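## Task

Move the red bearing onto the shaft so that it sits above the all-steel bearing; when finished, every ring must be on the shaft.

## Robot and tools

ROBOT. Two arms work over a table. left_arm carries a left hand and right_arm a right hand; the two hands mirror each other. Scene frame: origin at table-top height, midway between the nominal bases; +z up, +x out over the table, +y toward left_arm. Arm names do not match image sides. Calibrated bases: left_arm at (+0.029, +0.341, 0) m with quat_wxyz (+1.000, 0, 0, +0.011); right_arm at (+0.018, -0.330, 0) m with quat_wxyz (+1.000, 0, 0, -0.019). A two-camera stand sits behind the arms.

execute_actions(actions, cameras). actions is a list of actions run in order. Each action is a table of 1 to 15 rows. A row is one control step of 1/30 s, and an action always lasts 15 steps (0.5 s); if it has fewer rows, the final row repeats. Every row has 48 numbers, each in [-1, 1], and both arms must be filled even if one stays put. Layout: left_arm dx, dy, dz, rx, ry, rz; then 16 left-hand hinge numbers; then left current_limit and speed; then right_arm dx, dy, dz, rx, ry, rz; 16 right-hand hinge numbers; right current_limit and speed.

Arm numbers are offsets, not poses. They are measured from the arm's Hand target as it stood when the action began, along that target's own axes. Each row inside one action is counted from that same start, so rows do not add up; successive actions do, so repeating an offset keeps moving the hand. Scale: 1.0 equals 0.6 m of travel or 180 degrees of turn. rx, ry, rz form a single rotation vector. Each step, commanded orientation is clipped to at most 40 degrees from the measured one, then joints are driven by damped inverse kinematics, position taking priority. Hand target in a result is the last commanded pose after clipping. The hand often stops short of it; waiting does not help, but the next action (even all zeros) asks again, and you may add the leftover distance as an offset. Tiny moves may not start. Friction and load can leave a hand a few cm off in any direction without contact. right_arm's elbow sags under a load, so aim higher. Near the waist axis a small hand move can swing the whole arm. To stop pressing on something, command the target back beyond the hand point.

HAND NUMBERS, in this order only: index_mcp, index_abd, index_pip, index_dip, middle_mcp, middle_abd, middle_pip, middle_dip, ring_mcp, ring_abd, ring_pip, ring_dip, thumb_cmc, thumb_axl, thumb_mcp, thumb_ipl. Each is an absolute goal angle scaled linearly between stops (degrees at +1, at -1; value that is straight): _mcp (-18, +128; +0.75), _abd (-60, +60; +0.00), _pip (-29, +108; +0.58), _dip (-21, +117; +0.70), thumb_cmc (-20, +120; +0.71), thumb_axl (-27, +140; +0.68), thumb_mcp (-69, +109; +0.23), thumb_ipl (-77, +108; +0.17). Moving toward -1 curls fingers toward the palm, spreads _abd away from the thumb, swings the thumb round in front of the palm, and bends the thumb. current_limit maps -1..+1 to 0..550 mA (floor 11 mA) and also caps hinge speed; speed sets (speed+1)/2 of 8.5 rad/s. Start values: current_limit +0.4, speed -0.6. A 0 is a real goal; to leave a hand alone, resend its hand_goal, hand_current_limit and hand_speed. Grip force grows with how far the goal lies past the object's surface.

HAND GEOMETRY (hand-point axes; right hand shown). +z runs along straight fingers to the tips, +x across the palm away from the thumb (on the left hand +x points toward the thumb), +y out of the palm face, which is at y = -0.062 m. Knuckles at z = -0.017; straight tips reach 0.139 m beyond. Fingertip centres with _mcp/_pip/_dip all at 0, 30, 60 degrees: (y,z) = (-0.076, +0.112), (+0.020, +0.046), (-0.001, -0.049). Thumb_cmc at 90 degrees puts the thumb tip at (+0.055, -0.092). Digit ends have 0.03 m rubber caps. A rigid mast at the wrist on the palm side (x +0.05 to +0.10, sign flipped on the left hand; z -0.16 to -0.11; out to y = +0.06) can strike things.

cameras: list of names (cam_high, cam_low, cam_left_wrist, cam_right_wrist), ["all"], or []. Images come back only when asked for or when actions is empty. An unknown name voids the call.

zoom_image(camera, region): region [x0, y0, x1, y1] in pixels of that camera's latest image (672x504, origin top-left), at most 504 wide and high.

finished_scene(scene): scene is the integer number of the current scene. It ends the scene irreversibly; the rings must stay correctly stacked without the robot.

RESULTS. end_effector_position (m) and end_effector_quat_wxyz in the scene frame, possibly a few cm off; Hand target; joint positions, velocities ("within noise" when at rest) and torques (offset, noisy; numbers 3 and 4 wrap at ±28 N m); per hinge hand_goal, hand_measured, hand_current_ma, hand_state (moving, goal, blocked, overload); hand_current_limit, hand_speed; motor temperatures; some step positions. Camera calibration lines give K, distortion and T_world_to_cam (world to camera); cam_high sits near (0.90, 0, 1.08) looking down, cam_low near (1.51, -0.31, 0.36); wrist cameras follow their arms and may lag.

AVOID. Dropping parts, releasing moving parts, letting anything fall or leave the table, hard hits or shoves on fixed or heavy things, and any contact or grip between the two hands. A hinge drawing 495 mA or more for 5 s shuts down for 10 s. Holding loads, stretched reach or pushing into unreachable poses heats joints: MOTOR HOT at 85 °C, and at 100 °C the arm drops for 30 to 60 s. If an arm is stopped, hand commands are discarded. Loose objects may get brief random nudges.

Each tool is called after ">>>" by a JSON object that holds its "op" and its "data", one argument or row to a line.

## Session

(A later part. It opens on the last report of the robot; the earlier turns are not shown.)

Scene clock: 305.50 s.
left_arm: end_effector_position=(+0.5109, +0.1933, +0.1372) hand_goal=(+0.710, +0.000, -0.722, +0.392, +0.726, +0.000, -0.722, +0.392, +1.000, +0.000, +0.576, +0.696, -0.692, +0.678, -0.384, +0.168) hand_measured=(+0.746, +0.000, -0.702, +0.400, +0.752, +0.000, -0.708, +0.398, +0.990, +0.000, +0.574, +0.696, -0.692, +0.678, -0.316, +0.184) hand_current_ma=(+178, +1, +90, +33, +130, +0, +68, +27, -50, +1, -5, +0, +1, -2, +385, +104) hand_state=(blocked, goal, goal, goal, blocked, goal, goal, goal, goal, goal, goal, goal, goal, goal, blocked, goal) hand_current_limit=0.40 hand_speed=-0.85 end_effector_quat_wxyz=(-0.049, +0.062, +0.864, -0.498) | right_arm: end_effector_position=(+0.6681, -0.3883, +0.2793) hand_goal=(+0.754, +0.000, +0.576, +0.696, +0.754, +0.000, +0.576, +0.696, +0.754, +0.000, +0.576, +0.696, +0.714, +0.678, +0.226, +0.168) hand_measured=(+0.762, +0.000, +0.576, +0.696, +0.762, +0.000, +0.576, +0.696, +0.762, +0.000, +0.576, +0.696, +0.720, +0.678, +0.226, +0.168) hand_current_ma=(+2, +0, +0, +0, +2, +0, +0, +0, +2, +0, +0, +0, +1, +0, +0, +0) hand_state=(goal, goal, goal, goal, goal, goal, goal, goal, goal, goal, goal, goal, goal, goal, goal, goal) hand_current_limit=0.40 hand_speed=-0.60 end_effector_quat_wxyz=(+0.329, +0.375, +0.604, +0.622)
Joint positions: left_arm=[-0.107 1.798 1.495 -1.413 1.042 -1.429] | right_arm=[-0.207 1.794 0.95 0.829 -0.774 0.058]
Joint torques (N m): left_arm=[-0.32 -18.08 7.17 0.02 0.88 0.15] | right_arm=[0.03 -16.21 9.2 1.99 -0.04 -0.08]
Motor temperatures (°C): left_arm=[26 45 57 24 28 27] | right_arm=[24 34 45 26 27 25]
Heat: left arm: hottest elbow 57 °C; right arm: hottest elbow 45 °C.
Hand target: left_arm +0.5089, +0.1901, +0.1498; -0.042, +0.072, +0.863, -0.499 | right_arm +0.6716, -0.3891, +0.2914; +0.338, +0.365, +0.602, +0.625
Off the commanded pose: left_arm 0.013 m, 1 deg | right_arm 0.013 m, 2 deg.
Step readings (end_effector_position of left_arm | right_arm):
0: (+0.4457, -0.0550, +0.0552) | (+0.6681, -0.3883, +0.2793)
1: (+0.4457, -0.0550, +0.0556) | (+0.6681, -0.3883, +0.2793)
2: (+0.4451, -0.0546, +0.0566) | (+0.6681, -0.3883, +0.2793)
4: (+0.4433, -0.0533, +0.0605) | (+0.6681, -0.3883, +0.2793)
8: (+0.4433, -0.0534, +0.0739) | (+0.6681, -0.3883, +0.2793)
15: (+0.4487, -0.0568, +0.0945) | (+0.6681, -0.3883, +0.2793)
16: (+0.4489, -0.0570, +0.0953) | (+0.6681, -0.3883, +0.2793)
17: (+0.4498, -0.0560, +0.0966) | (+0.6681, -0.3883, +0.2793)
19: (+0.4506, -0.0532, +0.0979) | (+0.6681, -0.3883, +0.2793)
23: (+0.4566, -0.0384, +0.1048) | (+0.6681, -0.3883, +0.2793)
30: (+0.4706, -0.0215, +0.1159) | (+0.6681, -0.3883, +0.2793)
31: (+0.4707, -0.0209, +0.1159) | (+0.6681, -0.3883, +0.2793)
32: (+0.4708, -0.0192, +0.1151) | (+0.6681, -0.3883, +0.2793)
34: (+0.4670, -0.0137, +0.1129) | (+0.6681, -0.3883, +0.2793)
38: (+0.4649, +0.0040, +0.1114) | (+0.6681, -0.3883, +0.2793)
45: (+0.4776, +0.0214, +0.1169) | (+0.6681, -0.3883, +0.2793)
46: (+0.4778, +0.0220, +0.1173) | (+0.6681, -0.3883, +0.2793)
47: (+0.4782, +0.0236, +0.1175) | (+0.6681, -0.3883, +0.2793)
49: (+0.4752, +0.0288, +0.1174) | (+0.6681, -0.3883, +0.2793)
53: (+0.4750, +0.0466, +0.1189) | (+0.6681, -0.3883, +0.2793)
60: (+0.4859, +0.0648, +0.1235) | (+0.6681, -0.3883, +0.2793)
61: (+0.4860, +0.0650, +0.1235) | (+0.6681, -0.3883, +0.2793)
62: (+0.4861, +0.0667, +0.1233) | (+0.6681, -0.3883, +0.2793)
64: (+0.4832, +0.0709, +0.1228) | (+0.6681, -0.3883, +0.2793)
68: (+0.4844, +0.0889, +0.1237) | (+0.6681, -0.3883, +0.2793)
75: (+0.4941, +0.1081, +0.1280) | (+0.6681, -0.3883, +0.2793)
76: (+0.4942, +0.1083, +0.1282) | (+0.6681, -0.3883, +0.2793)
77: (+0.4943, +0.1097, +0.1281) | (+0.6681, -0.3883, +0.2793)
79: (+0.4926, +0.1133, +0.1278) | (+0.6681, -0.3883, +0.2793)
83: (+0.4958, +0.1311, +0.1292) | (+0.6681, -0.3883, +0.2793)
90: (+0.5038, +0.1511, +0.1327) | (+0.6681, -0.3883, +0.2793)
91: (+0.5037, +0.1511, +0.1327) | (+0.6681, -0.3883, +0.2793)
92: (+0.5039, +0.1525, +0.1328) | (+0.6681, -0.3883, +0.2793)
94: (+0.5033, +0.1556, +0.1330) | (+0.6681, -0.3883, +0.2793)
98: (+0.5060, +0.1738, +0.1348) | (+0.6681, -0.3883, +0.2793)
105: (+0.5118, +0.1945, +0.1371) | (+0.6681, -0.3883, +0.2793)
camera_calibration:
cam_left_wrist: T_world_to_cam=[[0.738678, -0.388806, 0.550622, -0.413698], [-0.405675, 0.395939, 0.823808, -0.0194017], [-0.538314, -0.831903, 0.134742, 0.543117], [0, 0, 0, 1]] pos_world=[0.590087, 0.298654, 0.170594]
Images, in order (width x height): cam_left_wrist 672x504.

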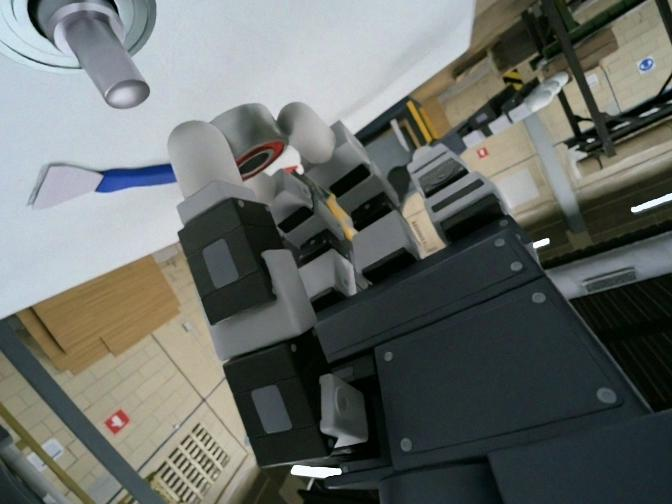

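>>> {"op": "execute_actions", "data": {
  "actions": [
    [[0.0053,0.0127,-0.0288,0,0,0,0.71,0,-0.723,0.391,0.725,0,-0.723,0.391,1,0,0.576,0.696,-0.693,0.678,-0.385,0.168,0.4,-0.85,0,0,0,0,0,0,0.754,0,0.576,0.696,0.754,0,0.576,0.696,0.754,0,0.576,0.696,0.714,0.678,0.226,0.168,0.4,-0.6]],
    [[0.0053,0.0127,-0.0288,0,0,0,0.71,0,-0.723,0.391,0.725,0,-0.723,0.391,1,0,0.576,0.696,-0.693,0.678,-0.385,0.168,0.4,-0.85,0,0,0,0,0,0,0.754,0,0.576,0.696,0.754,0,0.576,0.696,0.754,0,0.576,0.696,0.714,0.678,0.226,0.168,0.4,-0.6]]
  ],
  "cameras": ["cam_low","cam_left_wrist"]
}}

>>> {"op": "zoom_image", "data": {
  "camera": "cam_left_wrist",
  "region": [120, 0, 320, 200]
}}

>>> {"op": "zoom_image", "data": {
  "camera": "cam_low",
  "region": [385, 200, 435, 240]
}}

Scene clock: 356.07 s.
left_arm: end_effector_position=(+0.5008, +0.2278, +0.1399) hand_goal=(+0.710, +0.000, -0.722, +0.392, +0.726, +0.000, -0.722, +0.392, +1.000, +0.000, +0.576, +0.696, -0.692, +0.678, -0.384, +0.168) hand_measured=(+0.746, +0.000, -0.702, +0.400, +0.752, +0.000, -0.708, +0.398, +0.990, +0.000, +0.574, +0.696, -0.692, +0.678, -0.316, +0.184) hand_current_ma=(+178, +1, +90, +33, +130, +0, +68, +27, -50, +1, -5, +0, +1, -2, +385, +104) hand_state=(blocked, goal, goal, goal, blocked, goal, goal, goal, goal, goal, goal, goal, goal, goal, blocked, goal) hand_current_limit=0.40 hand_speed=-0.85 end_effector_quat_wxyz=(-0.056, +0.063, +0.863, -0.499) | right_arm: end_effector_position=(+0.6681, -0.3883, +0.2793) hand_goal=(+0.754, +0.000, +0.576, +0.696, +0.754, +0.000, +0.576, +0.696, +0.754, +0.000, +0.576, +0.696, +0.714, +0.678, +0.226, +0.168) hand_measured=(+0.762, +0.000, +0.576, +0.696, +0.762, +0.000, +0.576, +0.696, +0.762, +0.000, +0.576, +0.696, +0.720, +0.678, +0.226, +0.168) hand_current_ma=(+2, +0, +0, +0, +2, +0, +0, +0, +2, +0, +0, +0, +1, +0, +0, +0) hand_state=(goal, goal, goal, goal, goal, goal, goal, goal, goal, goal, goal, goal, goal, goal, goal, goal) hand_current_limit=0.40 hand_speed=-0.60 end_effector_quat_wxyz=(+0.329, +0.375, +0.604, +0.622)
Joint positions: left_arm=[-0.042 1.798 1.495 -1.545 1.029 -1.289] | right_arm=[-0.207 1.794 0.95 0.829 -0.774 0.058]
Joint torques (N m): left_arm=[0.85 -16.26 8.91 -0.02 0.84 0.11] | right_arm=[-0.03 -16.26 9.21 2 -0.04 -0.08]
Motor temperatures (°C): left_arm=[26 45 51 24 29 27] | right_arm=[24 34 46 26 27 25]
Heat: left arm: hottest elbow 51 °C; right arm: hottest elbow 46 °C.
Hand target: left_arm +0.5089, +0.2283, +0.1538; -0.042, +0.072, +0.863, -0.499 | right_arm +0.6716, -0.3891, +0.2914; +0.338, +0.365, +0.602, +0.625
Off the commanded pose: left_arm 0.016 m, 2 deg | right_arm 0.013 m, 2 deg.
Step readings (end_effector_position of left_arm | right_arm):
0: (+0.5109, +0.1933, +0.1372) | (+0.6681, -0.3883, +0.2793)
1: (+0.5109, +0.1933, +0.1372) | (+0.6681, -0.3883, +0.2793)
2: (+0.5100, +0.1936, +0.1373) | (+0.6681, -0.3883, +0.2793)
4: (+0.5072, +0.1948, +0.1378) | (+0.6681, -0.3883, +0.2793)
8: (+0.5046, +0.2007, +0.1384) | (+0.6681, -0.3883, +0.2793)
15: (+0.5053, +0.2077, +0.1385) | (+0.6681, -0.3883, +0.2793)
16: (+0.5052, +0.2080, +0.1385) | (+0.6681, -0.3883, +0.2793)
17: (+0.5046, +0.2093, +0.1385) | (+0.6681, -0.3883, +0.2793)
19: (+0.5022, +0.2118, +0.1391) | (+0.6681, -0.3883, +0.2793)
23: (+0.5001, +0.2200, +0.1397) | (+0.6681, -0.3883, +0.2793)
30: (+0.5007, +0.2278, +0.1399) | (+0.6681, -0.3883, +0.2793)
camera_calibration:
cam_left_wrist: T_world_to_cam=[[0.741797, -0.393219, 0.543246, -0.393735], [-0.393839, 0.400218, 0.827476, -0.0468078], [-0.542796, -0.82777, 0.142015, 0.56639], [0, 0, 0, 1]] pos_world=[0.581071, 0.33275, 0.172191]
Images, in order (width x height): cam_low 672x504, cam_left_wrist 672x504.

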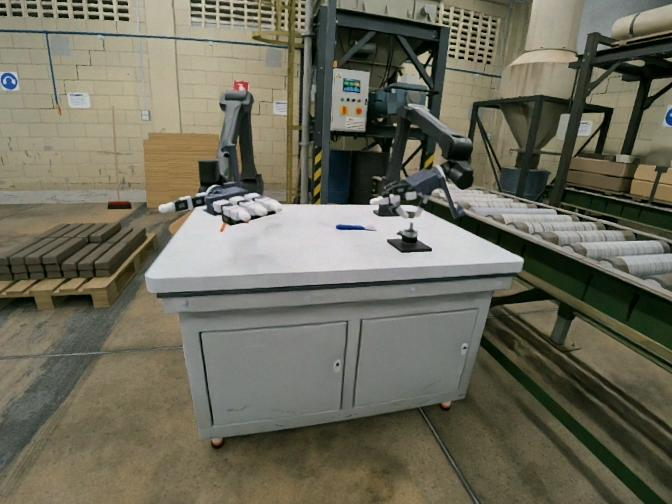

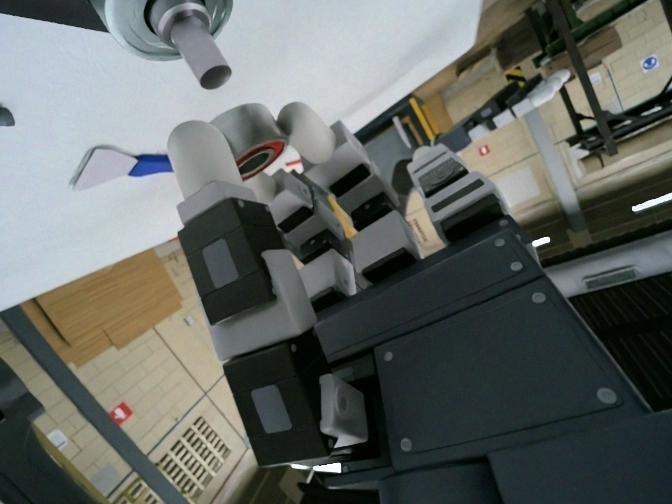

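Scaled by 2.520 from the camera's 672x504 image, which has a finer 960x720 frame.

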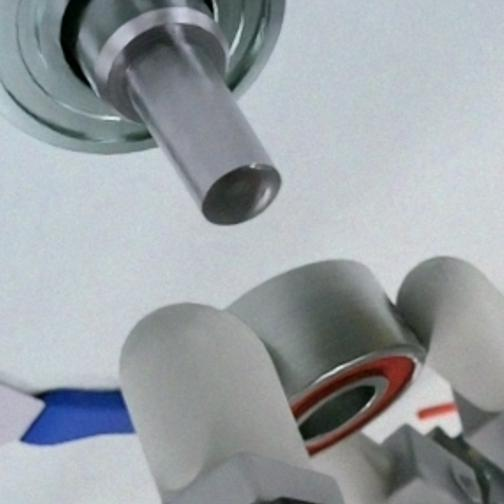

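Scaled by 10.080 from the camera's 672x504 image, which has a finer 960x720 frame.

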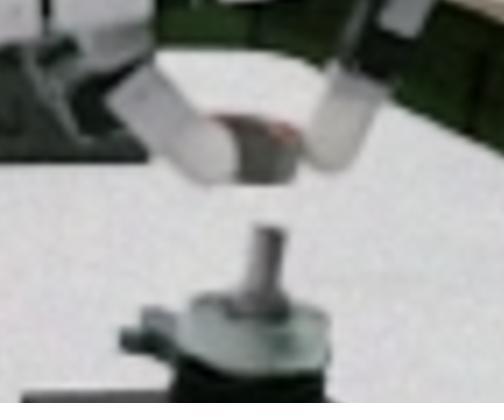

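>>> {"op": "execute_actions", "data": {
  "actions": [
    [[-0.0185,0.0078,-0.0137,0,0,0,0.71,0,-0.723,0.391,0.725,0,-0.723,0.391,1,0,0.576,0.696,-0.693,0.678,-0.385,0.168,0.4,-0.85,0,0,0,0,0,0,0.754,0,0.576,0.696,0.754,0,0.576,0.696,0.754,0,0.576,0.696,0.714,0.678,0.226,0.168,0.4,-0.6]]
  ],
  "cameras": ["cam_low","cam_left_wrist"]
}}

>>> {"op": "zoom_image", "data": {
  "camera": "cam_left_wrist",
  "region": [160, 30, 320, 190]
}}

>>> {"op": "zoom_image", "data": {
  "camera": "cam_low",
  "region": [385, 200, 435, 240]
}}

Scene clock: 388.80 s.
left_arm: end_effector_position=(+0.5037, +0.2330, +0.1446) hand_goal=(+0.710, +0.000, -0.722, +0.392, +0.726, +0.000, -0.722, +0.392, +1.000, +0.000, +0.576, +0.696, -0.692, +0.678, -0.384, +0.168) hand_measured=(+0.746, +0.000, -0.702, +0.400, +0.752, +0.000, -0.708, +0.398, +0.990, +0.000, +0.574, +0.696, -0.692, +0.678, -0.316, +0.184) hand_current_ma=(+178, +1, +90, +33, +130, +0, +68, +27, -50, +1, -5, +0, +1, -2, +385, +104) hand_state=(blocked, goal, goal, goal, blocked, goal, goal, goal, goal, goal, goal, goal, goal, goal, blocked, goal) hand_current_limit=0.40 hand_speed=-0.85 end_effector_quat_wxyz=(-0.056, +0.065, +0.862, -0.499) | right_arm: end_effector_position=(+0.6681, -0.3883, +0.2793) hand_goal=(+0.754, +0.000, +0.576, +0.696, +0.754, +0.000, +0.576, +0.696, +0.754, +0.000, +0.576, +0.696, +0.714, +0.678, +0.226, +0.168) hand_measured=(+0.762, +0.000, +0.576, +0.696, +0.762, +0.000, +0.576, +0.696, +0.762, +0.000, +0.576, +0.696, +0.720, +0.678, +0.226, +0.168) hand_current_ma=(+2, +0, +0, +0, +2, +0, +0, +0, +2, +0, +0, +0, +1, +0, +0, +0) hand_state=(goal, goal, goal, goal, goal, goal, goal, goal, goal, goal, goal, goal, goal, goal, goal, goal) hand_current_limit=0.40 hand_speed=-0.60 end_effector_quat_wxyz=(+0.329, +0.375, +0.604, +0.622)
Joint positions: left_arm=[-0.032 1.805 1.517 -1.579 1.026 -1.263] | right_arm=[-0.207 1.794 0.95 0.829 -0.774 0.058]
Joint torques (N m): left_arm=[1.14 -13.68 10.71 -0.23 0.79 0.14] | right_arm=[-0.32 -16.26 9.2 2 -0.04 -0.07]
Heat: left arm: hottest elbow 52 °C; right arm: hottest elbow 46 °C.
Hand target: left_arm +0.5213, +0.2357, +0.1539; -0.042, +0.072, +0.863, -0.499 | right_arm +0.6716, -0.3891, +0.2914; +0.338, +0.365, +0.602, +0.625
Off the commanded pose: left_arm 0.020 m, 2 deg | right_arm 0.013 m, 2 deg.
Step readings (end_effector_position of left_arm | right_arm):
0: (+0.5009, +0.2278, +0.1399) | (+0.6681, -0.3883, +0.2793)
1: (+0.5008, +0.2278, +0.1399) | (+0.6681, -0.3883, +0.2793)
2: (+0.5004, +0.2278, +0.1400) | (+0.6681, -0.3883, +0.2793)
4: (+0.4985, +0.2283, +0.1406) | (+0.6681, -0.3883, +0.2793)
8: (+0.4997, +0.2303, +0.1433) | (+0.6681, -0.3883, +0.2793)
15: (+0.5038, +0.2326, +0.1463) | (+0.6681, -0.3883, +0.2793)
camera_calibration:
cam_left_wrist: T_world_to_cam=[[0.738742, -0.395688, 0.545611, -0.394764], [-0.39441, 0.402644, 0.826026, -0.0517088], [-0.546535, -0.825414, 0.141387, 0.572962], [0, 0, 0, 1]] pos_world=[0.584378, 0.337548, 0.177091]
Images, in order (width x height): cam_low 672x504, cam_left_wrist 672x504.

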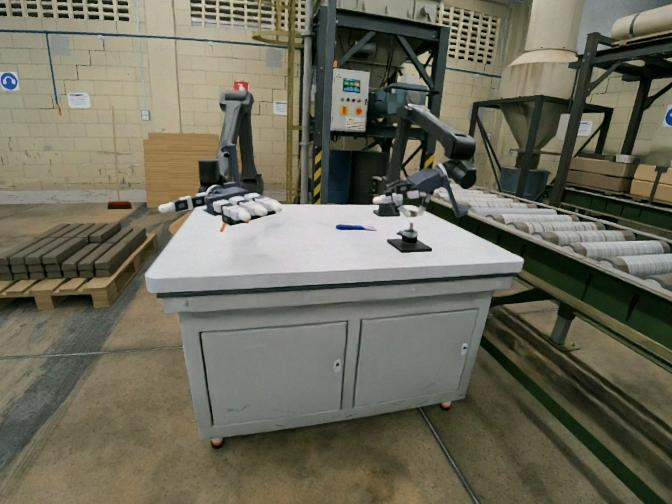

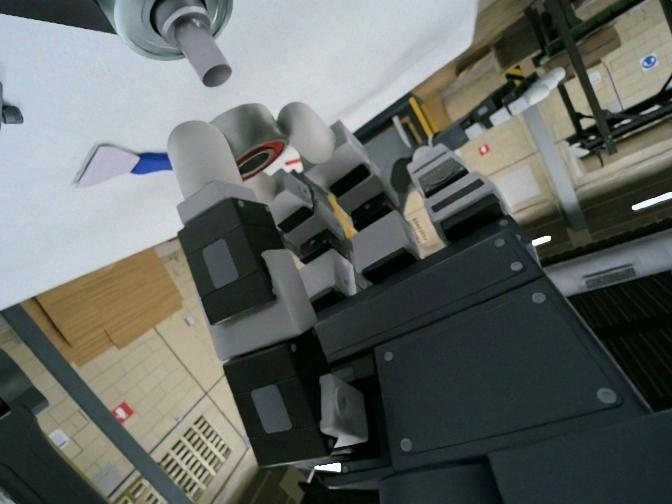

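Scaled by 3.150 from the camera's 672x504 image, which has a finer 960x720 frame.

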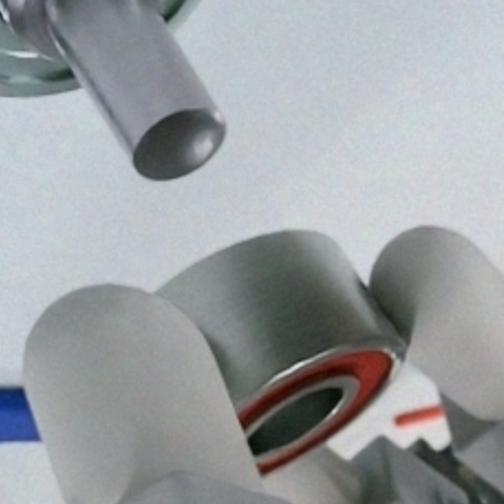

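Scaled by 10.080 from the camera's 672x504 image, which has a finer 960x720 frame.

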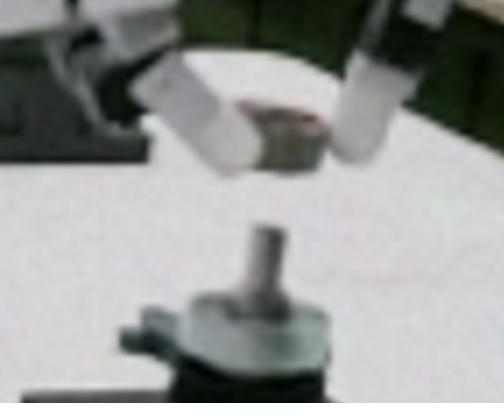

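>>> {"op": "execute_actions", "data": {
  "actions": [
    [[0.0185,0.0308,0.0335,0,0,0,0.71,0,-0.723,0.391,0.725,0,-0.723,0.391,1,0,0.576,0.696,-0.693,0.678,-0.385,0.168,0.4,-0.85,0,0,0,0,0,0,0.754,0,0.576,0.696,0.754,0,0.576,0.696,0.754,0,0.576,0.696,0.714,0.678,0.226,0.168,0.4,-0.6]]
  ],
  "cameras": ["cam_low","cam_left_wrist"]
}}

>>> {"op": "zoom_image", "data": {
  "camera": "cam_left_wrist",
  "region": [160, 30, 320, 190]
}}

>>> {"op": "zoom_image", "data": {
  "camera": "cam_low",
  "region": [385, 200, 435, 240]
}}

Scene clock: 427.83 s.
left_arm: end_effector_position=(+0.5094, +0.2328, +0.1305) hand_goal=(+0.710, +0.000, -0.722, +0.392, +0.726, +0.000, -0.722, +0.392, +1.000, +0.000, +0.576, +0.696, -0.692, +0.678, -0.384, +0.168) hand_measured=(+0.746, +0.000, -0.702, +0.400, +0.752, +0.000, -0.708, +0.398, +0.990, +0.000, +0.574, +0.696, -0.692, +0.678, -0.316, +0.184) hand_current_ma=(+178, +1, +90, +33, +130, +0, +68, +27, -50, +1, -5, +0, +1, -2, +385, +104) hand_state=(blocked, goal, goal, goal, blocked, goal, goal, goal, goal, goal, goal, goal, goal, goal, blocked, goal) hand_current_limit=0.40 hand_speed=-0.85 end_effector_quat_wxyz=(-0.038, +0.075, +0.863, -0.498) | right_arm: end_effector_position=(+0.6681, -0.3883, +0.2793) hand_goal=(+0.754, +0.000, +0.576, +0.696, +0.754, +0.000, +0.576, +0.696, +0.754, +0.000, +0.576, +0.696, +0.714, +0.678, +0.226, +0.168) hand_measured=(+0.762, +0.000, +0.576, +0.696, +0.762, +0.000, +0.576, +0.696, +0.762, +0.000, +0.576, +0.696, +0.720, +0.678, +0.226, +0.168) hand_current_ma=(+2, +0, +0, +0, +2, +0, +0, +0, +2, +0, +0, +0, +1, +0, +0, +0) hand_state=(goal, goal, goal, goal, goal, goal, goal, goal, goal, goal, goal, goal, goal, goal, goal, goal) hand_current_limit=0.40 hand_speed=-0.60 end_effector_quat_wxyz=(+0.329, +0.375, +0.604, +0.622)
Joint positions: left_arm=[-0.032 1.805 1.485 -1.507 1.027 -1.263] | right_arm=[-0.207 1.794 0.95 0.829 -0.774 0.058]
Joint torques (N m): left_arm=[0.32 -15.33 6.75 0.7 0.92 -0.04] | right_arm=[-0.32 -16.15 9.21 2.03 -0.04 -0.08]
Motor temperatures (°C): left_arm=[26 39 55 24 29 27] | right_arm=[24 34 46 26 27 25]
Heat: left arm: hottest elbow 55 °C; right arm: hottest elbow 46 °C.
Hand target: left_arm +0.5091, +0.2294, +0.1279; -0.042, +0.072, +0.863, -0.499 | right_arm +0.6716, -0.3891, +0.2914; +0.338, +0.365, +0.602, +0.625
Off the commanded pose: left_arm 0.004 m, 1 deg | right_arm 0.013 m, 2 deg.
Step readings (end_effector_position of left_arm | right_arm):
0: (+0.5038, +0.2330, +0.1446) | (+0.6681, -0.3883, +0.2793)
1: (+0.5038, +0.2330, +0.1446) | (+0.6681, -0.3883, +0.2793)
2: (+0.5045, +0.2330, +0.1444) | (+0.6681, -0.3883, +0.2793)
4: (+0.5085, +0.2329, +0.1430) | (+0.6681, -0.3883, +0.2793)
8: (+0.5116, +0.2328, +0.1365) | (+0.6681, -0.3883, +0.2793)
15: (+0.5089, +0.2328, +0.1307) | (+0.6681, -0.3883, +0.2793)
camera_calibration:
cam_left_wrist: T_world_to_cam=[[0.716414, -0.394783, 0.575237, -0.384043], [-0.427342, 0.403424, 0.809091, -0.0189695], [-0.551479, -0.825467, 0.120311, 0.583193], [0, 0, 0, 1]] pos_world=[0.588646, 0.337446, 0.166099]
Images, in order (width x height): cam_low 672x504, cam_left_wrist 672x504.

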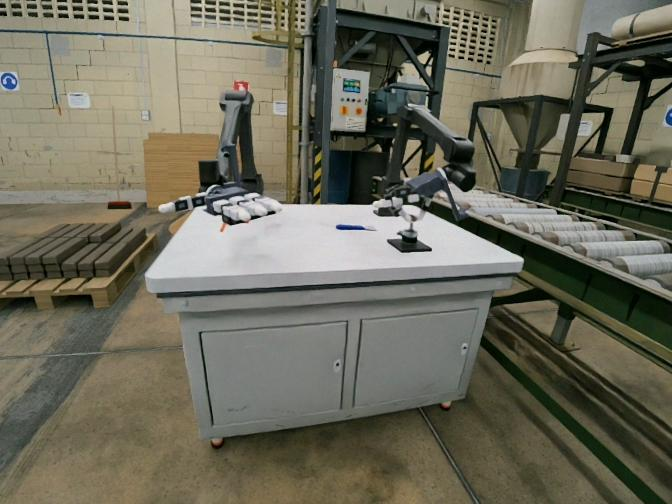

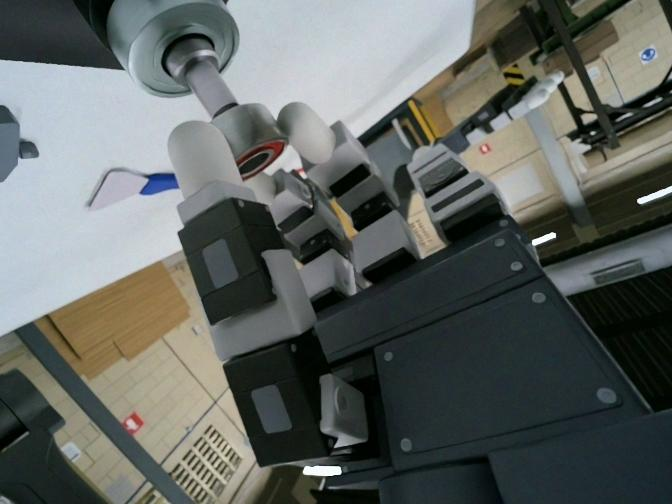

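Scaled by 3.150 from the camera's 672x504 image, which has a finer 960x720 frame.

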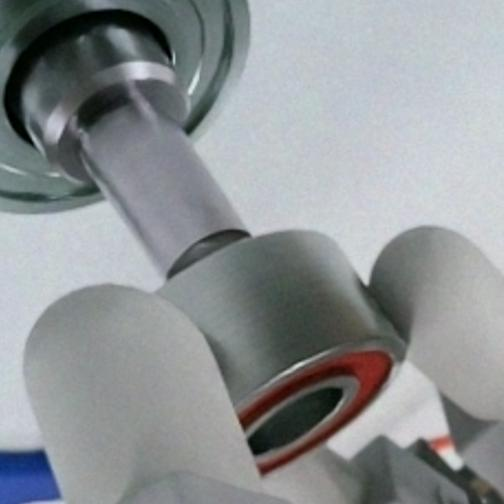

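Scaled by 10.080 from the camera's 672x504 image, which has a finer 960x720 frame.

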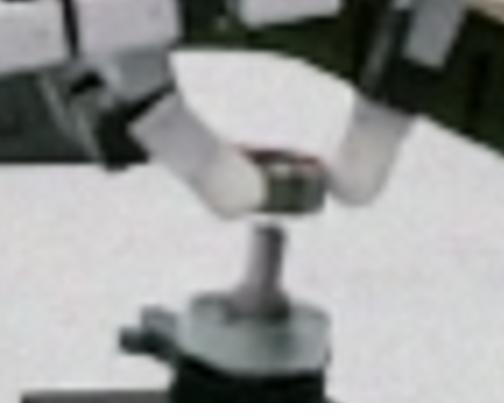

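>>> {"op": "execute_actions", "data": {
  "actions": [
    [[-0.0055,0.021,0.01,0,0,0,0.71,0,-0.723,0.391,0.725,0,-0.723,0.391,1,0,0.576,0.696,-0.693,0.678,-0.385,0.168,0.4,-0.85,0,0,0,0,0,0,0.754,0,0.576,0.696,0.754,0,0.576,0.696,0.754,0,0.576,0.696,0.714,0.678,0.226,0.168,0.4,-0.6]]
  ],
  "cameras": ["cam_low","cam_left_wrist"]
}}

>>> {"op": "zoom_image", "data": {
  "camera": "cam_left_wrist",
  "region": [160, 30, 320, 190]
}}

>>> {"op": "zoom_image", "data": {
  "camera": "cam_low",
  "region": [385, 200, 435, 240]
}}

Scene clock: 452.83 s.
left_arm: end_effector_position=(+0.5129, +0.2327, +0.1217) hand_goal=(+0.710, +0.000, -0.722, +0.392, +0.726, +0.000, -0.722, +0.392, +1.000, +0.000, +0.576, +0.696, -0.692, +0.678, -0.384, +0.168) hand_measured=(+0.746, +0.000, -0.702, +0.400, +0.752, +0.000, -0.708, +0.398, +0.990, +0.000, +0.574, +0.696, -0.692, +0.678, -0.316, +0.184) hand_current_ma=(+178, +1, +90, +33, +130, +0, +68, +27, -50, +1, -5, +0, +1, -2, +385, +104) hand_state=(blocked, goal, goal, goal, blocked, goal, goal, goal, goal, goal, goal, goal, goal, goal, blocked, goal) hand_current_limit=0.40 hand_speed=-0.85 end_effector_quat_wxyz=(-0.034, +0.077, +0.863, -0.498) | right_arm: end_effector_position=(+0.6681, -0.3883, +0.2793) hand_goal=(+0.754, +0.000, +0.576, +0.696, +0.754, +0.000, +0.576, +0.696, +0.754, +0.000, +0.576, +0.696, +0.714, +0.678, +0.226, +0.168) hand_measured=(+0.762, +0.000, +0.576, +0.696, +0.762, +0.000, +0.576, +0.696, +0.762, +0.000, +0.576, +0.696, +0.720, +0.678, +0.226, +0.168) hand_current_ma=(+2, +0, +0, +0, +2, +0, +0, +0, +2, +0, +0, +0, +1, +0, +0, +0) hand_state=(goal, goal, goal, goal, goal, goal, goal, goal, goal, goal, goal, goal, goal, goal, goal, goal) hand_current_limit=0.40 hand_speed=-0.60 end_effector_quat_wxyz=(+0.329, +0.375, +0.604, +0.622)
Joint positions: left_arm=[-0.032 1.816 1.476 -1.479 1.027 -1.264] | right_arm=[-0.207 1.794 0.95 0.829 -0.774 0.058]
Joint torques (N m): left_arm=[0.5 -14.45 6.63 0.43 0.89 -0.05] | right_arm=[-0.26 -16.09 9.21 2.03 -0.05 -0.08]
Heat: left arm: hottest elbow 52 °C; right arm: hottest elbow 46 °C.
Hand target: left_arm +0.5125, +0.2299, +0.1139; -0.042, +0.072, +0.863, -0.499 | right_arm +0.6716, -0.3891, +0.2914; +0.338, +0.365, +0.602, +0.625
Off the commanded pose: left_arm 0.008 m, 1 deg | right_arm 0.013 m, 2 deg.
Step readings (end_effector_position of left_arm | right_arm):
0: (+0.5094, +0.2328, +0.1305) | (+0.6681, -0.3883, +0.2793)
1: (+0.5095, +0.2328, +0.1305) | (+0.6681, -0.3883, +0.2793)
2: (+0.5099, +0.2328, +0.1303) | (+0.6681, -0.3883, +0.2793)
4: (+0.5116, +0.2328, +0.1293) | (+0.6681, -0.3883, +0.2793)
8: (+0.5127, +0.2327, +0.1261) | (+0.6681, -0.3883, +0.2793)
15: (+0.5128, +0.2327, +0.1217) | (+0.6681, -0.3883, +0.2793)
camera_calibration:
cam_left_wrist: T_world_to_cam=[[0.711175, -0.394629, 0.581806, -0.379548], [-0.434844, 0.40335, 0.805121, -0.00591455], [-0.552396, -0.825576, 0.11525, 0.587276], [0, 0, 0, 1]] pos_world=[0.591761, 0.337446, 0.157901]
Images, in order (width x height): cam_low 672x504, cam_left_wrist 672x504.

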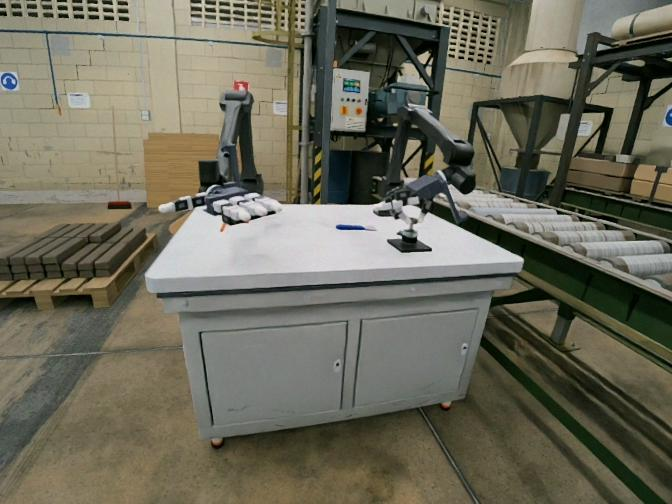

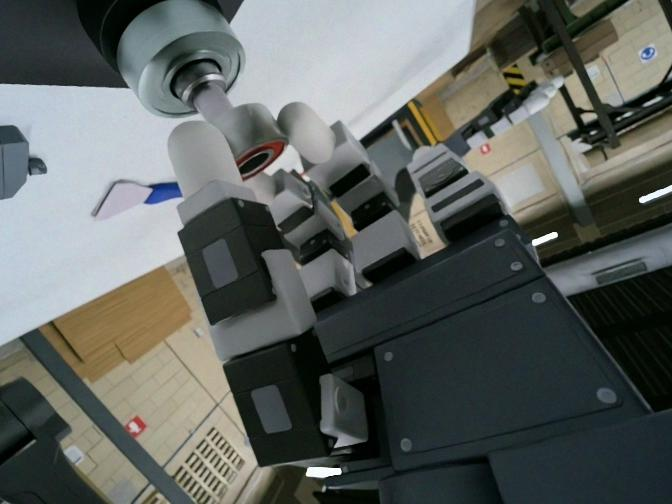

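Scaled by 3.150 from the camera's 672x504 image, which has a finer 960x720 frame.

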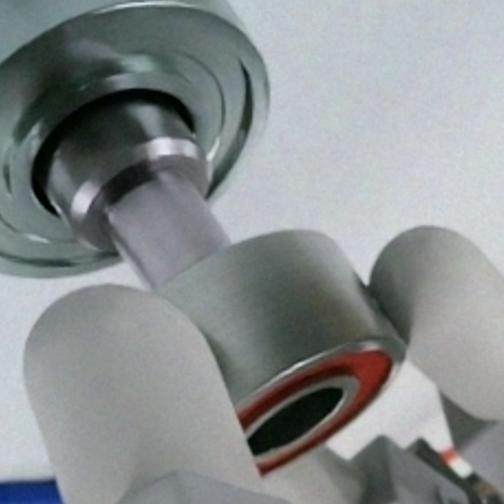

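Scaled by 10.080 from the camera's 672x504 image, which has a finer 960x720 frame.

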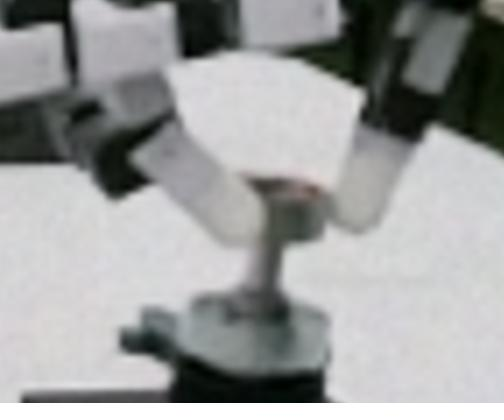

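>>> {"op": "execute_actions", "data": {
  "actions": [
    [[0,0.013,0.0075,0,0,0,0.71,0,-0.723,0.391,0.725,0,-0.723,0.391,1,0,0.576,0.696,-0.693,0.678,-0.385,0.168,0.4,-0.85,0,0,0,0,0,0,0.754,0,0.576,0.696,0.754,0,0.576,0.696,0.754,0,0.576,0.696,0.714,0.678,0.226,0.168,0.4,-0.6]]
  ],
  "cameras": ["cam_left_wrist"]
}}

>>> {"op": "zoom_image", "data": {
  "camera": "cam_left_wrist",
  "region": [160, 30, 320, 190]
}}

Scene clock: 470.43 s.
left_arm: end_effector_position=(+0.5130, +0.2327, +0.1125) hand_goal=(+0.710, +0.000, -0.722, +0.392, +0.726, +0.000, -0.722, +0.392, +1.000, +0.000, +0.576, +0.696, -0.692, +0.678, -0.384, +0.168) hand_measured=(+0.746, +0.000, -0.702, +0.400, +0.752, +0.000, -0.708, +0.398, +0.990, +0.000, +0.574, +0.696, -0.692, +0.678, -0.316, +0.184) hand_current_ma=(+178, +1, +90, +33, +130, +0, +68, +27, -50, +1, -5, +0, +1, -2, +385, +104) hand_state=(blocked, goal, goal, goal, blocked, goal, goal, goal, goal, goal, goal, goal, goal, goal, blocked, goal) hand_current_limit=0.40 hand_speed=-0.85 end_effector_quat_wxyz=(-0.034, +0.077, +0.863, -0.498) | right_arm: end_effector_position=(+0.6681, -0.3883, +0.2793) hand_goal=(+0.754, +0.000, +0.576, +0.696, +0.754, +0.000, +0.576, +0.696, +0.754, +0.000, +0.576, +0.696, +0.714, +0.678, +0.226, +0.168) hand_measured=(+0.762, +0.000, +0.576, +0.696, +0.762, +0.000, +0.576, +0.696, +0.762, +0.000, +0.576, +0.696, +0.720, +0.678, +0.226, +0.168) hand_current_ma=(+2, +0, +0, +0, +2, +0, +0, +0, +2, +0, +0, +0, +1, +0, +0, +0) hand_state=(goal, goal, goal, goal, goal, goal, goal, goal, goal, goal, goal, goal, goal, goal, goal, goal) hand_current_limit=0.40 hand_speed=-0.60 end_effector_quat_wxyz=(+0.329, +0.375, +0.604, +0.622)
Joint positions: left_arm=[-0.032 1.824 1.463 -1.457 1.027 -1.264] | right_arm=[-0.207 1.794 0.95 0.829 -0.774 0.058]
Joint torques (N m): left_arm=[0.26 -13.74 6.65 0.54 0.93 -0.02] | right_arm=[-0.03 -16.21 9.2 2.02 -0.03 -0.07]
Heat: left arm: hottest elbow 52 °C; right arm: hottest elbow 46 °C.
Hand target: left_arm +0.5125, +0.2299, +0.1048; -0.042, +0.072, +0.863, -0.499 | right_arm +0.6716, -0.3891, +0.2914; +0.338, +0.365, +0.602, +0.625
Off the commanded pose: left_arm 0.008 m, 1 deg | right_arm 0.013 m, 2 deg.
Step readings (end_effector_position of left_arm | right_arm):
0: (+0.5129, +0.2327, +0.1217) | (+0.6681, -0.3883, +0.2793)
1: (+0.5129, +0.2327, +0.1217) | (+0.6681, -0.3883, +0.2793)
2: (+0.5131, +0.2327, +0.1213) | (+0.6681, -0.3883, +0.2793)
4: (+0.5139, +0.2327, +0.1199) | (+0.6681, -0.3883, +0.2793)
8: (+0.5132, +0.2327, +0.1160) | (+0.6681, -0.3883, +0.2793)
15: (+0.5129, +0.2327, +0.1125) | (+0.6681, -0.3883, +0.2793)
camera_calibration:
cam_left_wrist: T_world_to_cam=[[0.711422, -0.394609, 0.581518, -0.374376], [-0.434542, 0.40332, 0.805299, 0.00134057], [-0.552316, -0.825601, 0.115456, 0.588321], [0, 0, 0, 1]] pos_world=[0.591861, 0.337446, 0.148701]
Images, in order (width x height): cam_left_wrist 672x504.

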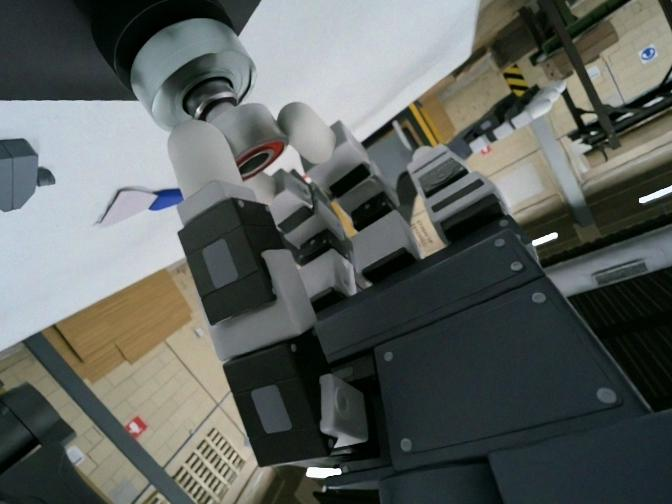

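Scaled by 3.150 from the camera's 672x504 image, which has a finer 960x720 frame.

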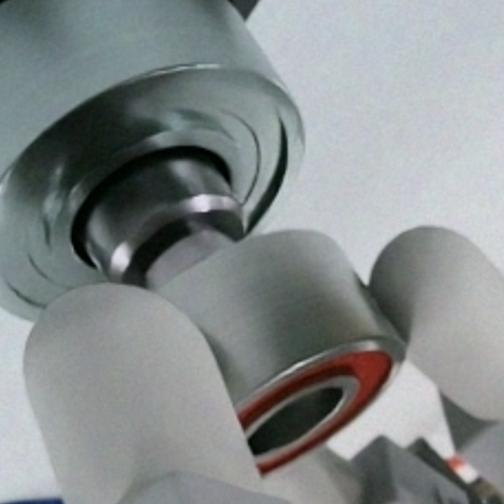

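>>> {"op": "execute_actions", "data": {
  "actions": [
    [[0,0.013,0.0075,0,0,0,0.71,0,-0.723,0.391,0.725,0,-0.723,0.391,1,0,0.576,0.696,-0.693,0.678,-0.385,0.168,0.4,-0.85,0,0,0,0,0,0,0.754,0,0.576,0.696,0.754,0,0.576,0.696,0.754,0,0.576,0.696,0.714,0.678,0.226,0.168,0.4,-0.6]],
    [[0,0.0115,0.0067,0,0,0,0.71,0,-0.723,0.391,0.725,0,-0.723,0.391,1,0,0.576,0.696,-0.693,0.678,-0.385,0.168,0.4,-0.85,0,0,0,0,0,0,0.754,0,0.576,0.696,0.754,0,0.576,0.696,0.754,0,0.576,0.696,0.714,0.678,0.226,0.168,0.4,-0.6]]
  ],
  "cameras": ["cam_left_wrist","cam_low"]
}}

>>> {"op": "zoom_image", "data": {
  "camera": "cam_left_wrist",
  "region": [160, 30, 320, 190]
}}

>>> {"op": "zoom_image", "data": {
  "camera": "cam_low",
  "region": [385, 200, 435, 240]
}}

Scene clock: 484.43 s.
left_arm: end_effector_position=(+0.5146, +0.2325, +0.1012) hand_goal=(+0.710, +0.000, -0.722, +0.392, +0.726, +0.000, -0.722, +0.392, +1.000, +0.000, +0.576, +0.696, -0.692, +0.678, -0.384, +0.168) hand_measured=(+0.744, +0.000, -0.702, +0.400, +0.752, +0.000, -0.706, +0.398, +0.990, +0.000, +0.574, +0.696, -0.692, +0.676, -0.316, +0.184) hand_current_ma=(+174, +1, +90, +32, +130, +0, +71, +29, -50, +1, -5, +0, -3, -5, +385, +104) hand_state=(blocked, goal, goal, goal, blocked, goal, goal, goal, goal, goal, goal, goal, goal, goal, blocked, goal) hand_current_limit=0.40 hand_speed=-0.85 end_effector_quat_wxyz=(-0.031, +0.077, +0.863, -0.498) | right_arm: end_effector_position=(+0.6681, -0.3883, +0.2793) hand_goal=(+0.754, +0.000, +0.576, +0.696, +0.754, +0.000, +0.576, +0.696, +0.754, +0.000, +0.576, +0.696, +0.714, +0.678, +0.226, +0.168) hand_measured=(+0.762, +0.000, +0.576, +0.696, +0.762, +0.000, +0.576, +0.696, +0.762, +0.000, +0.576, +0.696, +0.720, +0.678, +0.226, +0.168) hand_current_ma=(+2, +0, +0, +0, +2, +0, +0, +0, +2, +0, +0, +0, +1, +0, +0, +0) hand_state=(goal, goal, goal, goal, goal, goal, goal, goal, goal, goal, goal, goal, goal, goal, goal, goal) hand_current_limit=0.40 hand_speed=-0.60 end_effector_quat_wxyz=(+0.329, +0.375, +0.604, +0.622)
Joint positions: left_arm=[-0.032 1.834 1.447 -1.421 1.028 -1.268] | right_arm=[-0.207 1.794 0.95 0.829 -0.774 0.058]
Joint torques (N m): left_arm=[0.15 -13.51 6.12 0.91 0.85 -0.02] | right_arm=[-0.09 -16.32 9.2 2.03 -0.06 -0.08]
Heat: left arm: hottest elbow 52 °C; right arm: hottest elbow 46 °C.
Hand target: left_arm +0.5126, +0.2299, +0.0878; -0.042, +0.072, +0.863, -0.499 | right_arm +0.6716, -0.3891, +0.2914; +0.338, +0.365, +0.602, +0.625
Off the commanded pose: left_arm 0.014 m, 1 deg | right_arm 0.013 m, 2 deg.
Step readings (end_effector_position of left_arm | right_arm):
0: (+0.5130, +0.2327, +0.1125) | (+0.6681, -0.3883, +0.2793)
1: (+0.5131, +0.2327, +0.1125) | (+0.6681, -0.3883, +0.2793)
2: (+0.5134, +0.2327, +0.1122) | (+0.6681, -0.3883, +0.2793)
4: (+0.5140, +0.2327, +0.1109) | (+0.6681, -0.3883, +0.2793)
8: (+0.5134, +0.2327, +0.1071) | (+0.6681, -0.3883, +0.2793)
15: (+0.5132, +0.2327, +0.1036) | (+0.6681, -0.3883, +0.2793)
16: (+0.5133, +0.2327, +0.1036) | (+0.6681, -0.3883, +0.2793)
17: (+0.5136, +0.2327, +0.1034) | (+0.6681, -0.3883, +0.2793)
19: (+0.5144, +0.2327, +0.1024) | (+0.6681, -0.3883, +0.2793)
23: (+0.5145, +0.2325, +0.1013) | (+0.6681, -0.3883, +0.2793)
30: (+0.5146, +0.2325, +0.1013) | (+0.6681, -0.3883, +0.2793)
camera_calibration:
cam_left_wrist: T_world_to_cam=[[0.708945, -0.39242, 0.586007, -0.368774], [-0.440427, 0.402627, 0.802443, 0.0146361], [-0.550837, -0.826981, 0.112608, 0.590162], [0, 0, 0, 1]] pos_world=[0.59297, 0.337446, 0.137903]
Images, in order (width x height): cam_low 672x504, cam_left_wrist 672x504.

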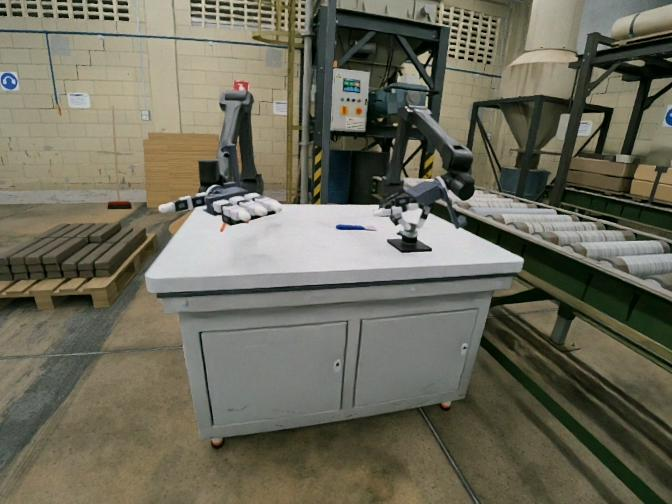

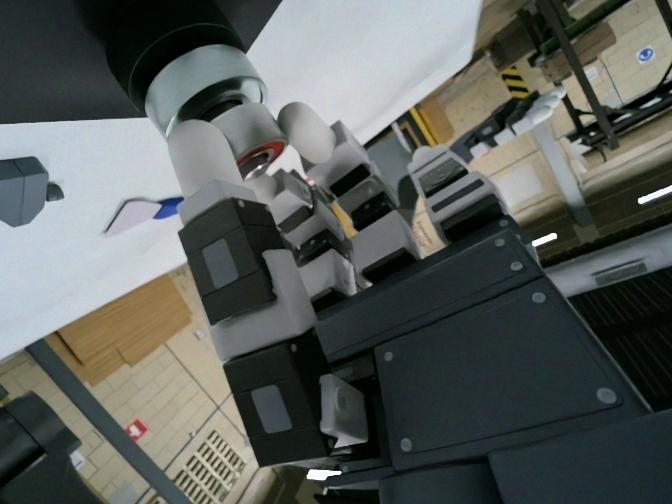

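Scaled by 3.150 from the camera's 672x504 image, which has a finer 960x720 frame.

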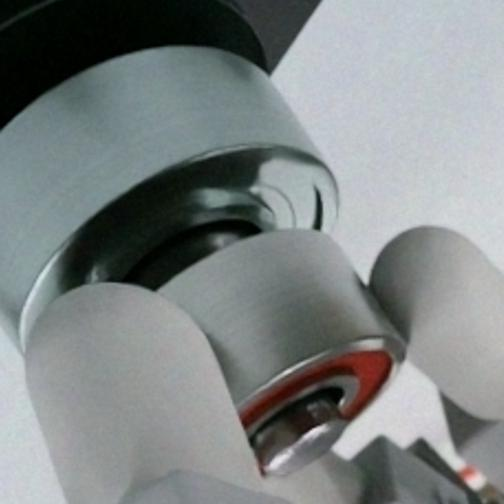

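Scaled by 10.080 from the camera's 672x504 image, which has a finer 960x720 frame.

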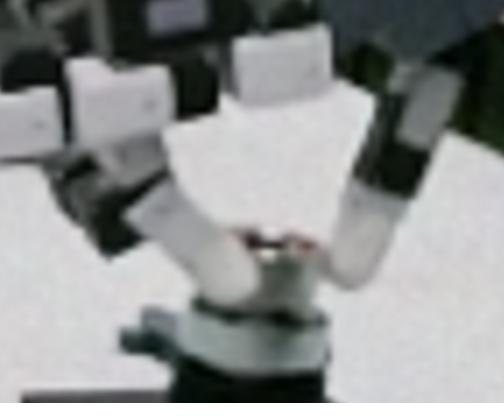

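>>> {"op": "zoom_image", "data": {
  "camera": "cam_left_wrist",
  "region": [195, 90, 295, 190]
}}

>>> {"op": "zoom_image", "data": {
  "camera": "cam_low",
  "region": [398, 216, 424, 238]
}}

Scaled by 5.040 from the camera's 672x504 image, which has a finer 960x720 frame.

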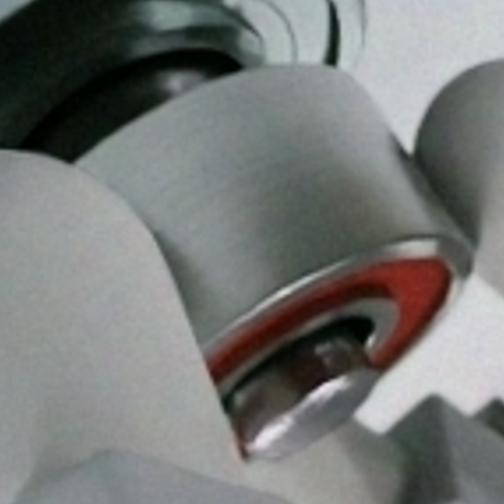

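Scaled by 19.385 from the camera's 672x504 image, which has a finer 960x720 frame.

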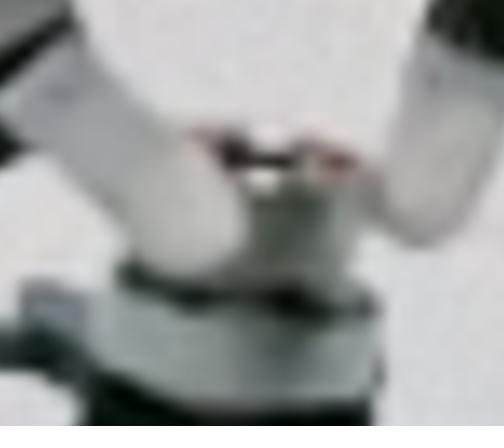

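>>> {"op": "execute_actions", "data": {
  "actions": [
    [[0,-0.0087,-0.005,0,0,0,0.76,0,-0.723,0.391,0.765,0,-0.723,0.391,1,0,0.576,0.696,-0.693,0.678,-0.315,0.168,0.4,-0.85,0,0,0,0,0,0,0.754,0,0.576,0.696,0.754,0,0.576,0.696,0.754,0,0.576,0.696,0.714,0.678,0.226,0.168,0.4,-0.6]],
    [[0,0,0,0,0,0,0.82,0,-0.723,0.391,0.82,0,-0.723,0.391,1,0,0.576,0.696,-0.693,0.678,-0.27,0.168,0.4,-0.85,0,0,0,0,0,0,0.754,0,0.576,0.696,0.754,0,0.576,0.696,0.754,0,0.576,0.696,0.714,0.678,0.226,0.168,0.4,-0.6]]
  ],
  "cameras": ["cam_left_wrist","cam_low"]
}}

>>> {"op": "zoom_image", "data": {
  "camera": "cam_left_wrist",
  "region": [160, 30, 320, 190]
}}

>>> {"op": "zoom_image", "data": {
  "camera": "cam_low",
  "region": [390, 210, 430, 246]
}}

Scene clock: 529.17 s.
left_arm: end_effector_position=(+0.5146, +0.2325, +0.1012) hand_goal=(+0.820, +0.000, -0.722, +0.392, +0.820, +0.000, -0.722, +0.392, +1.000, +0.000, +0.576, +0.696, -0.692, +0.678, -0.270, +0.168) hand_measured=(+0.804, +0.000, -0.718, +0.394, +0.806, +0.000, -0.718, +0.396, +0.990, +0.000, +0.574, +0.696, -0.692, +0.676, -0.272, +0.170) hand_current_ma=(-75, +1, +20, +13, -67, +0, +19, +15, -50, +1, -5, +0, -4, -5, -6, +13) hand_state=(goal, goal, goal, goal, goal, goal, goal, goal, goal, goal, goal, goal, goal, goal, goal, goal) hand_current_limit=0.40 hand_speed=-0.85 end_effector_quat_wxyz=(-0.031, +0.077, +0.863, -0.498) | right_arm: end_effector_position=(+0.6681, -0.3883, +0.2793) hand_goal=(+0.754, +0.000, +0.576, +0.696, +0.754, +0.000, +0.576, +0.696, +0.754, +0.000, +0.576, +0.696, +0.714, +0.678, +0.226, +0.168) hand_measured=(+0.762, +0.000, +0.576, +0.696, +0.762, +0.000, +0.576, +0.696, +0.762, +0.000, +0.576, +0.696, +0.720, +0.678, +0.226, +0.168) hand_current_ma=(+2, +0, +0, +0, +2, +0, +0, +0, +2, +0, +0, +0, +1, +0, +0, +0) hand_state=(goal, goal, goal, goal, goal, goal, goal, goal, goal, goal, goal, goal, goal, goal, goal, goal) hand_current_limit=0.40 hand_speed=-0.60 end_effector_quat_wxyz=(+0.329, +0.375, +0.604, +0.622)
Joint positions: left_arm=[-0.032 1.834 1.447 -1.421 1.028 -1.269] | right_arm=[-0.207 1.794 0.95 0.829 -0.774 0.058]
Joint torques (N m): left_arm=[0.32 -14.15 6.72 0.12 0.84 -0.03] | right_arm=[-0.15 -16.32 9.2 2 -0.04 -0.07]
Motor temperatures (°C): left_arm=[26 38 49 24 29 27] | right_arm=[24 34 46 26 27 25]
Heat: left arm: hottest elbow 49 °C; right arm: hottest elbow 46 °C.
Hand target: left_arm +0.5125, +0.2298, +0.0939; -0.042, +0.072, +0.863, -0.499 | right_arm +0.6716, -0.3891, +0.2914; +0.338, +0.365, +0.602, +0.625
Off the commanded pose: left_arm 0.008 m, 1 deg | right_arm 0.013 m, 2 deg.
Step readings (end_effector_position of left_arm | right_arm):
0: (+0.5146, +0.2325, +0.1012) | (+0.6681, -0.3883, +0.2793)
1: (+0.5146, +0.2325, +0.1012) | (+0.6681, -0.3883, +0.2793)
2: (+0.5146, +0.2325, +0.1012) | (+0.6681, -0.3883, +0.2793)
4: (+0.5146, +0.2325, +0.1012) | (+0.6681, -0.3883, +0.2793)
8: (+0.5146, +0.2325, +0.1012) | (+0.6681, -0.3883, +0.2793)
15: (+0.5146, +0.2325, +0.1012) | (+0.6681, -0.3883, +0.2793)
16: (+0.5146, +0.2325, +0.1012) | (+0.6681, -0.3883, +0.2793)
17: (+0.5146, +0.2325, +0.1012) | (+0.6681, -0.3883, +0.2793)
19: (+0.5146, +0.2325, +0.1012) | (+0.6681, -0.3883, +0.2793)
23: (+0.5146, +0.2325, +0.1012) | (+0.6681, -0.3883, +0.2793)
30: (+0.5146, +0.2325, +0.1012) | (+0.6681, -0.3883, +0.2793)
camera_calibration:
cam_left_wrist: T_world_to_cam=[[0.709194, -0.392329, 0.585766, -0.368919], [-0.440263, 0.402486, 0.802604, 0.0145641], [-0.550648, -0.827093, 0.112712, 0.590073], [0, 0, 0, 1]] pos_world=[0.592969, 0.337446, 0.137903]
Images, in order (width x height): cam_low 672x504, cam_left_wrist 672x504.

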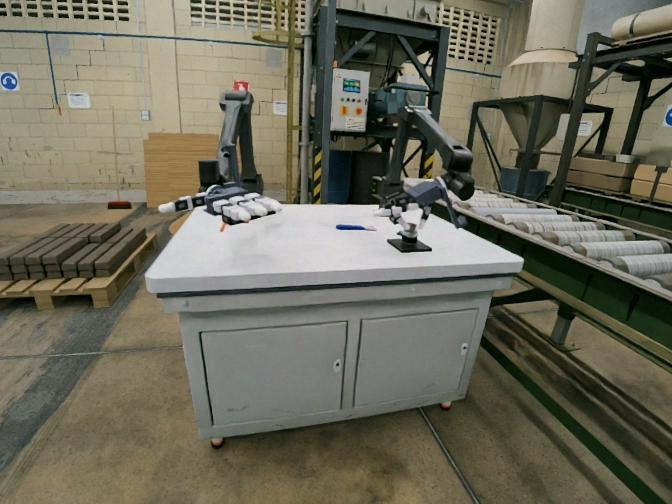

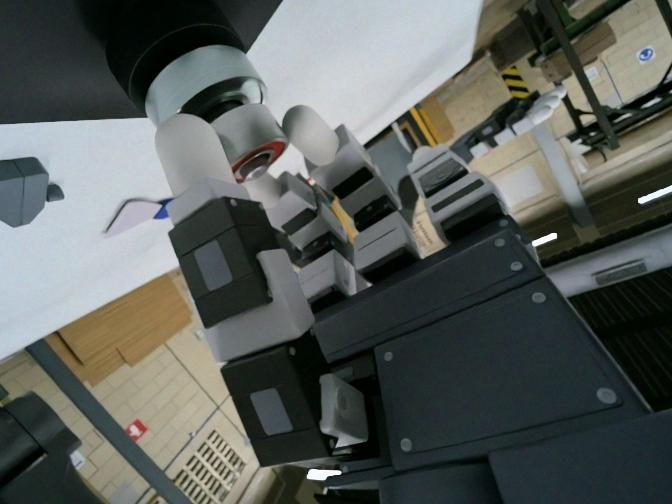

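Scaled by 3.150 from the camera's 672x504 image, which has a finer 960x720 frame.

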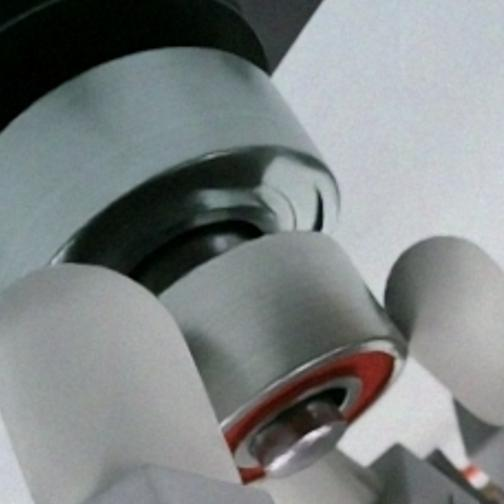

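Scaled by 12.600 from the camera's 672x504 image, which has a finer 960x720 frame.

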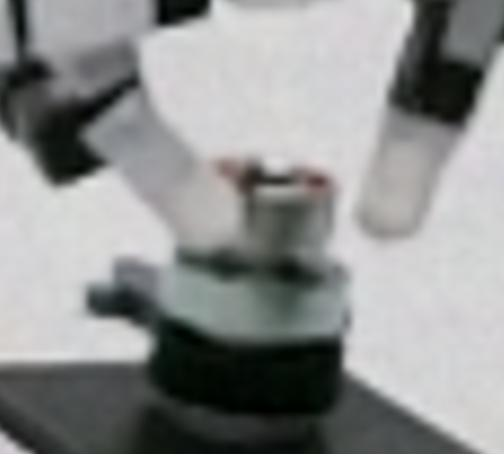

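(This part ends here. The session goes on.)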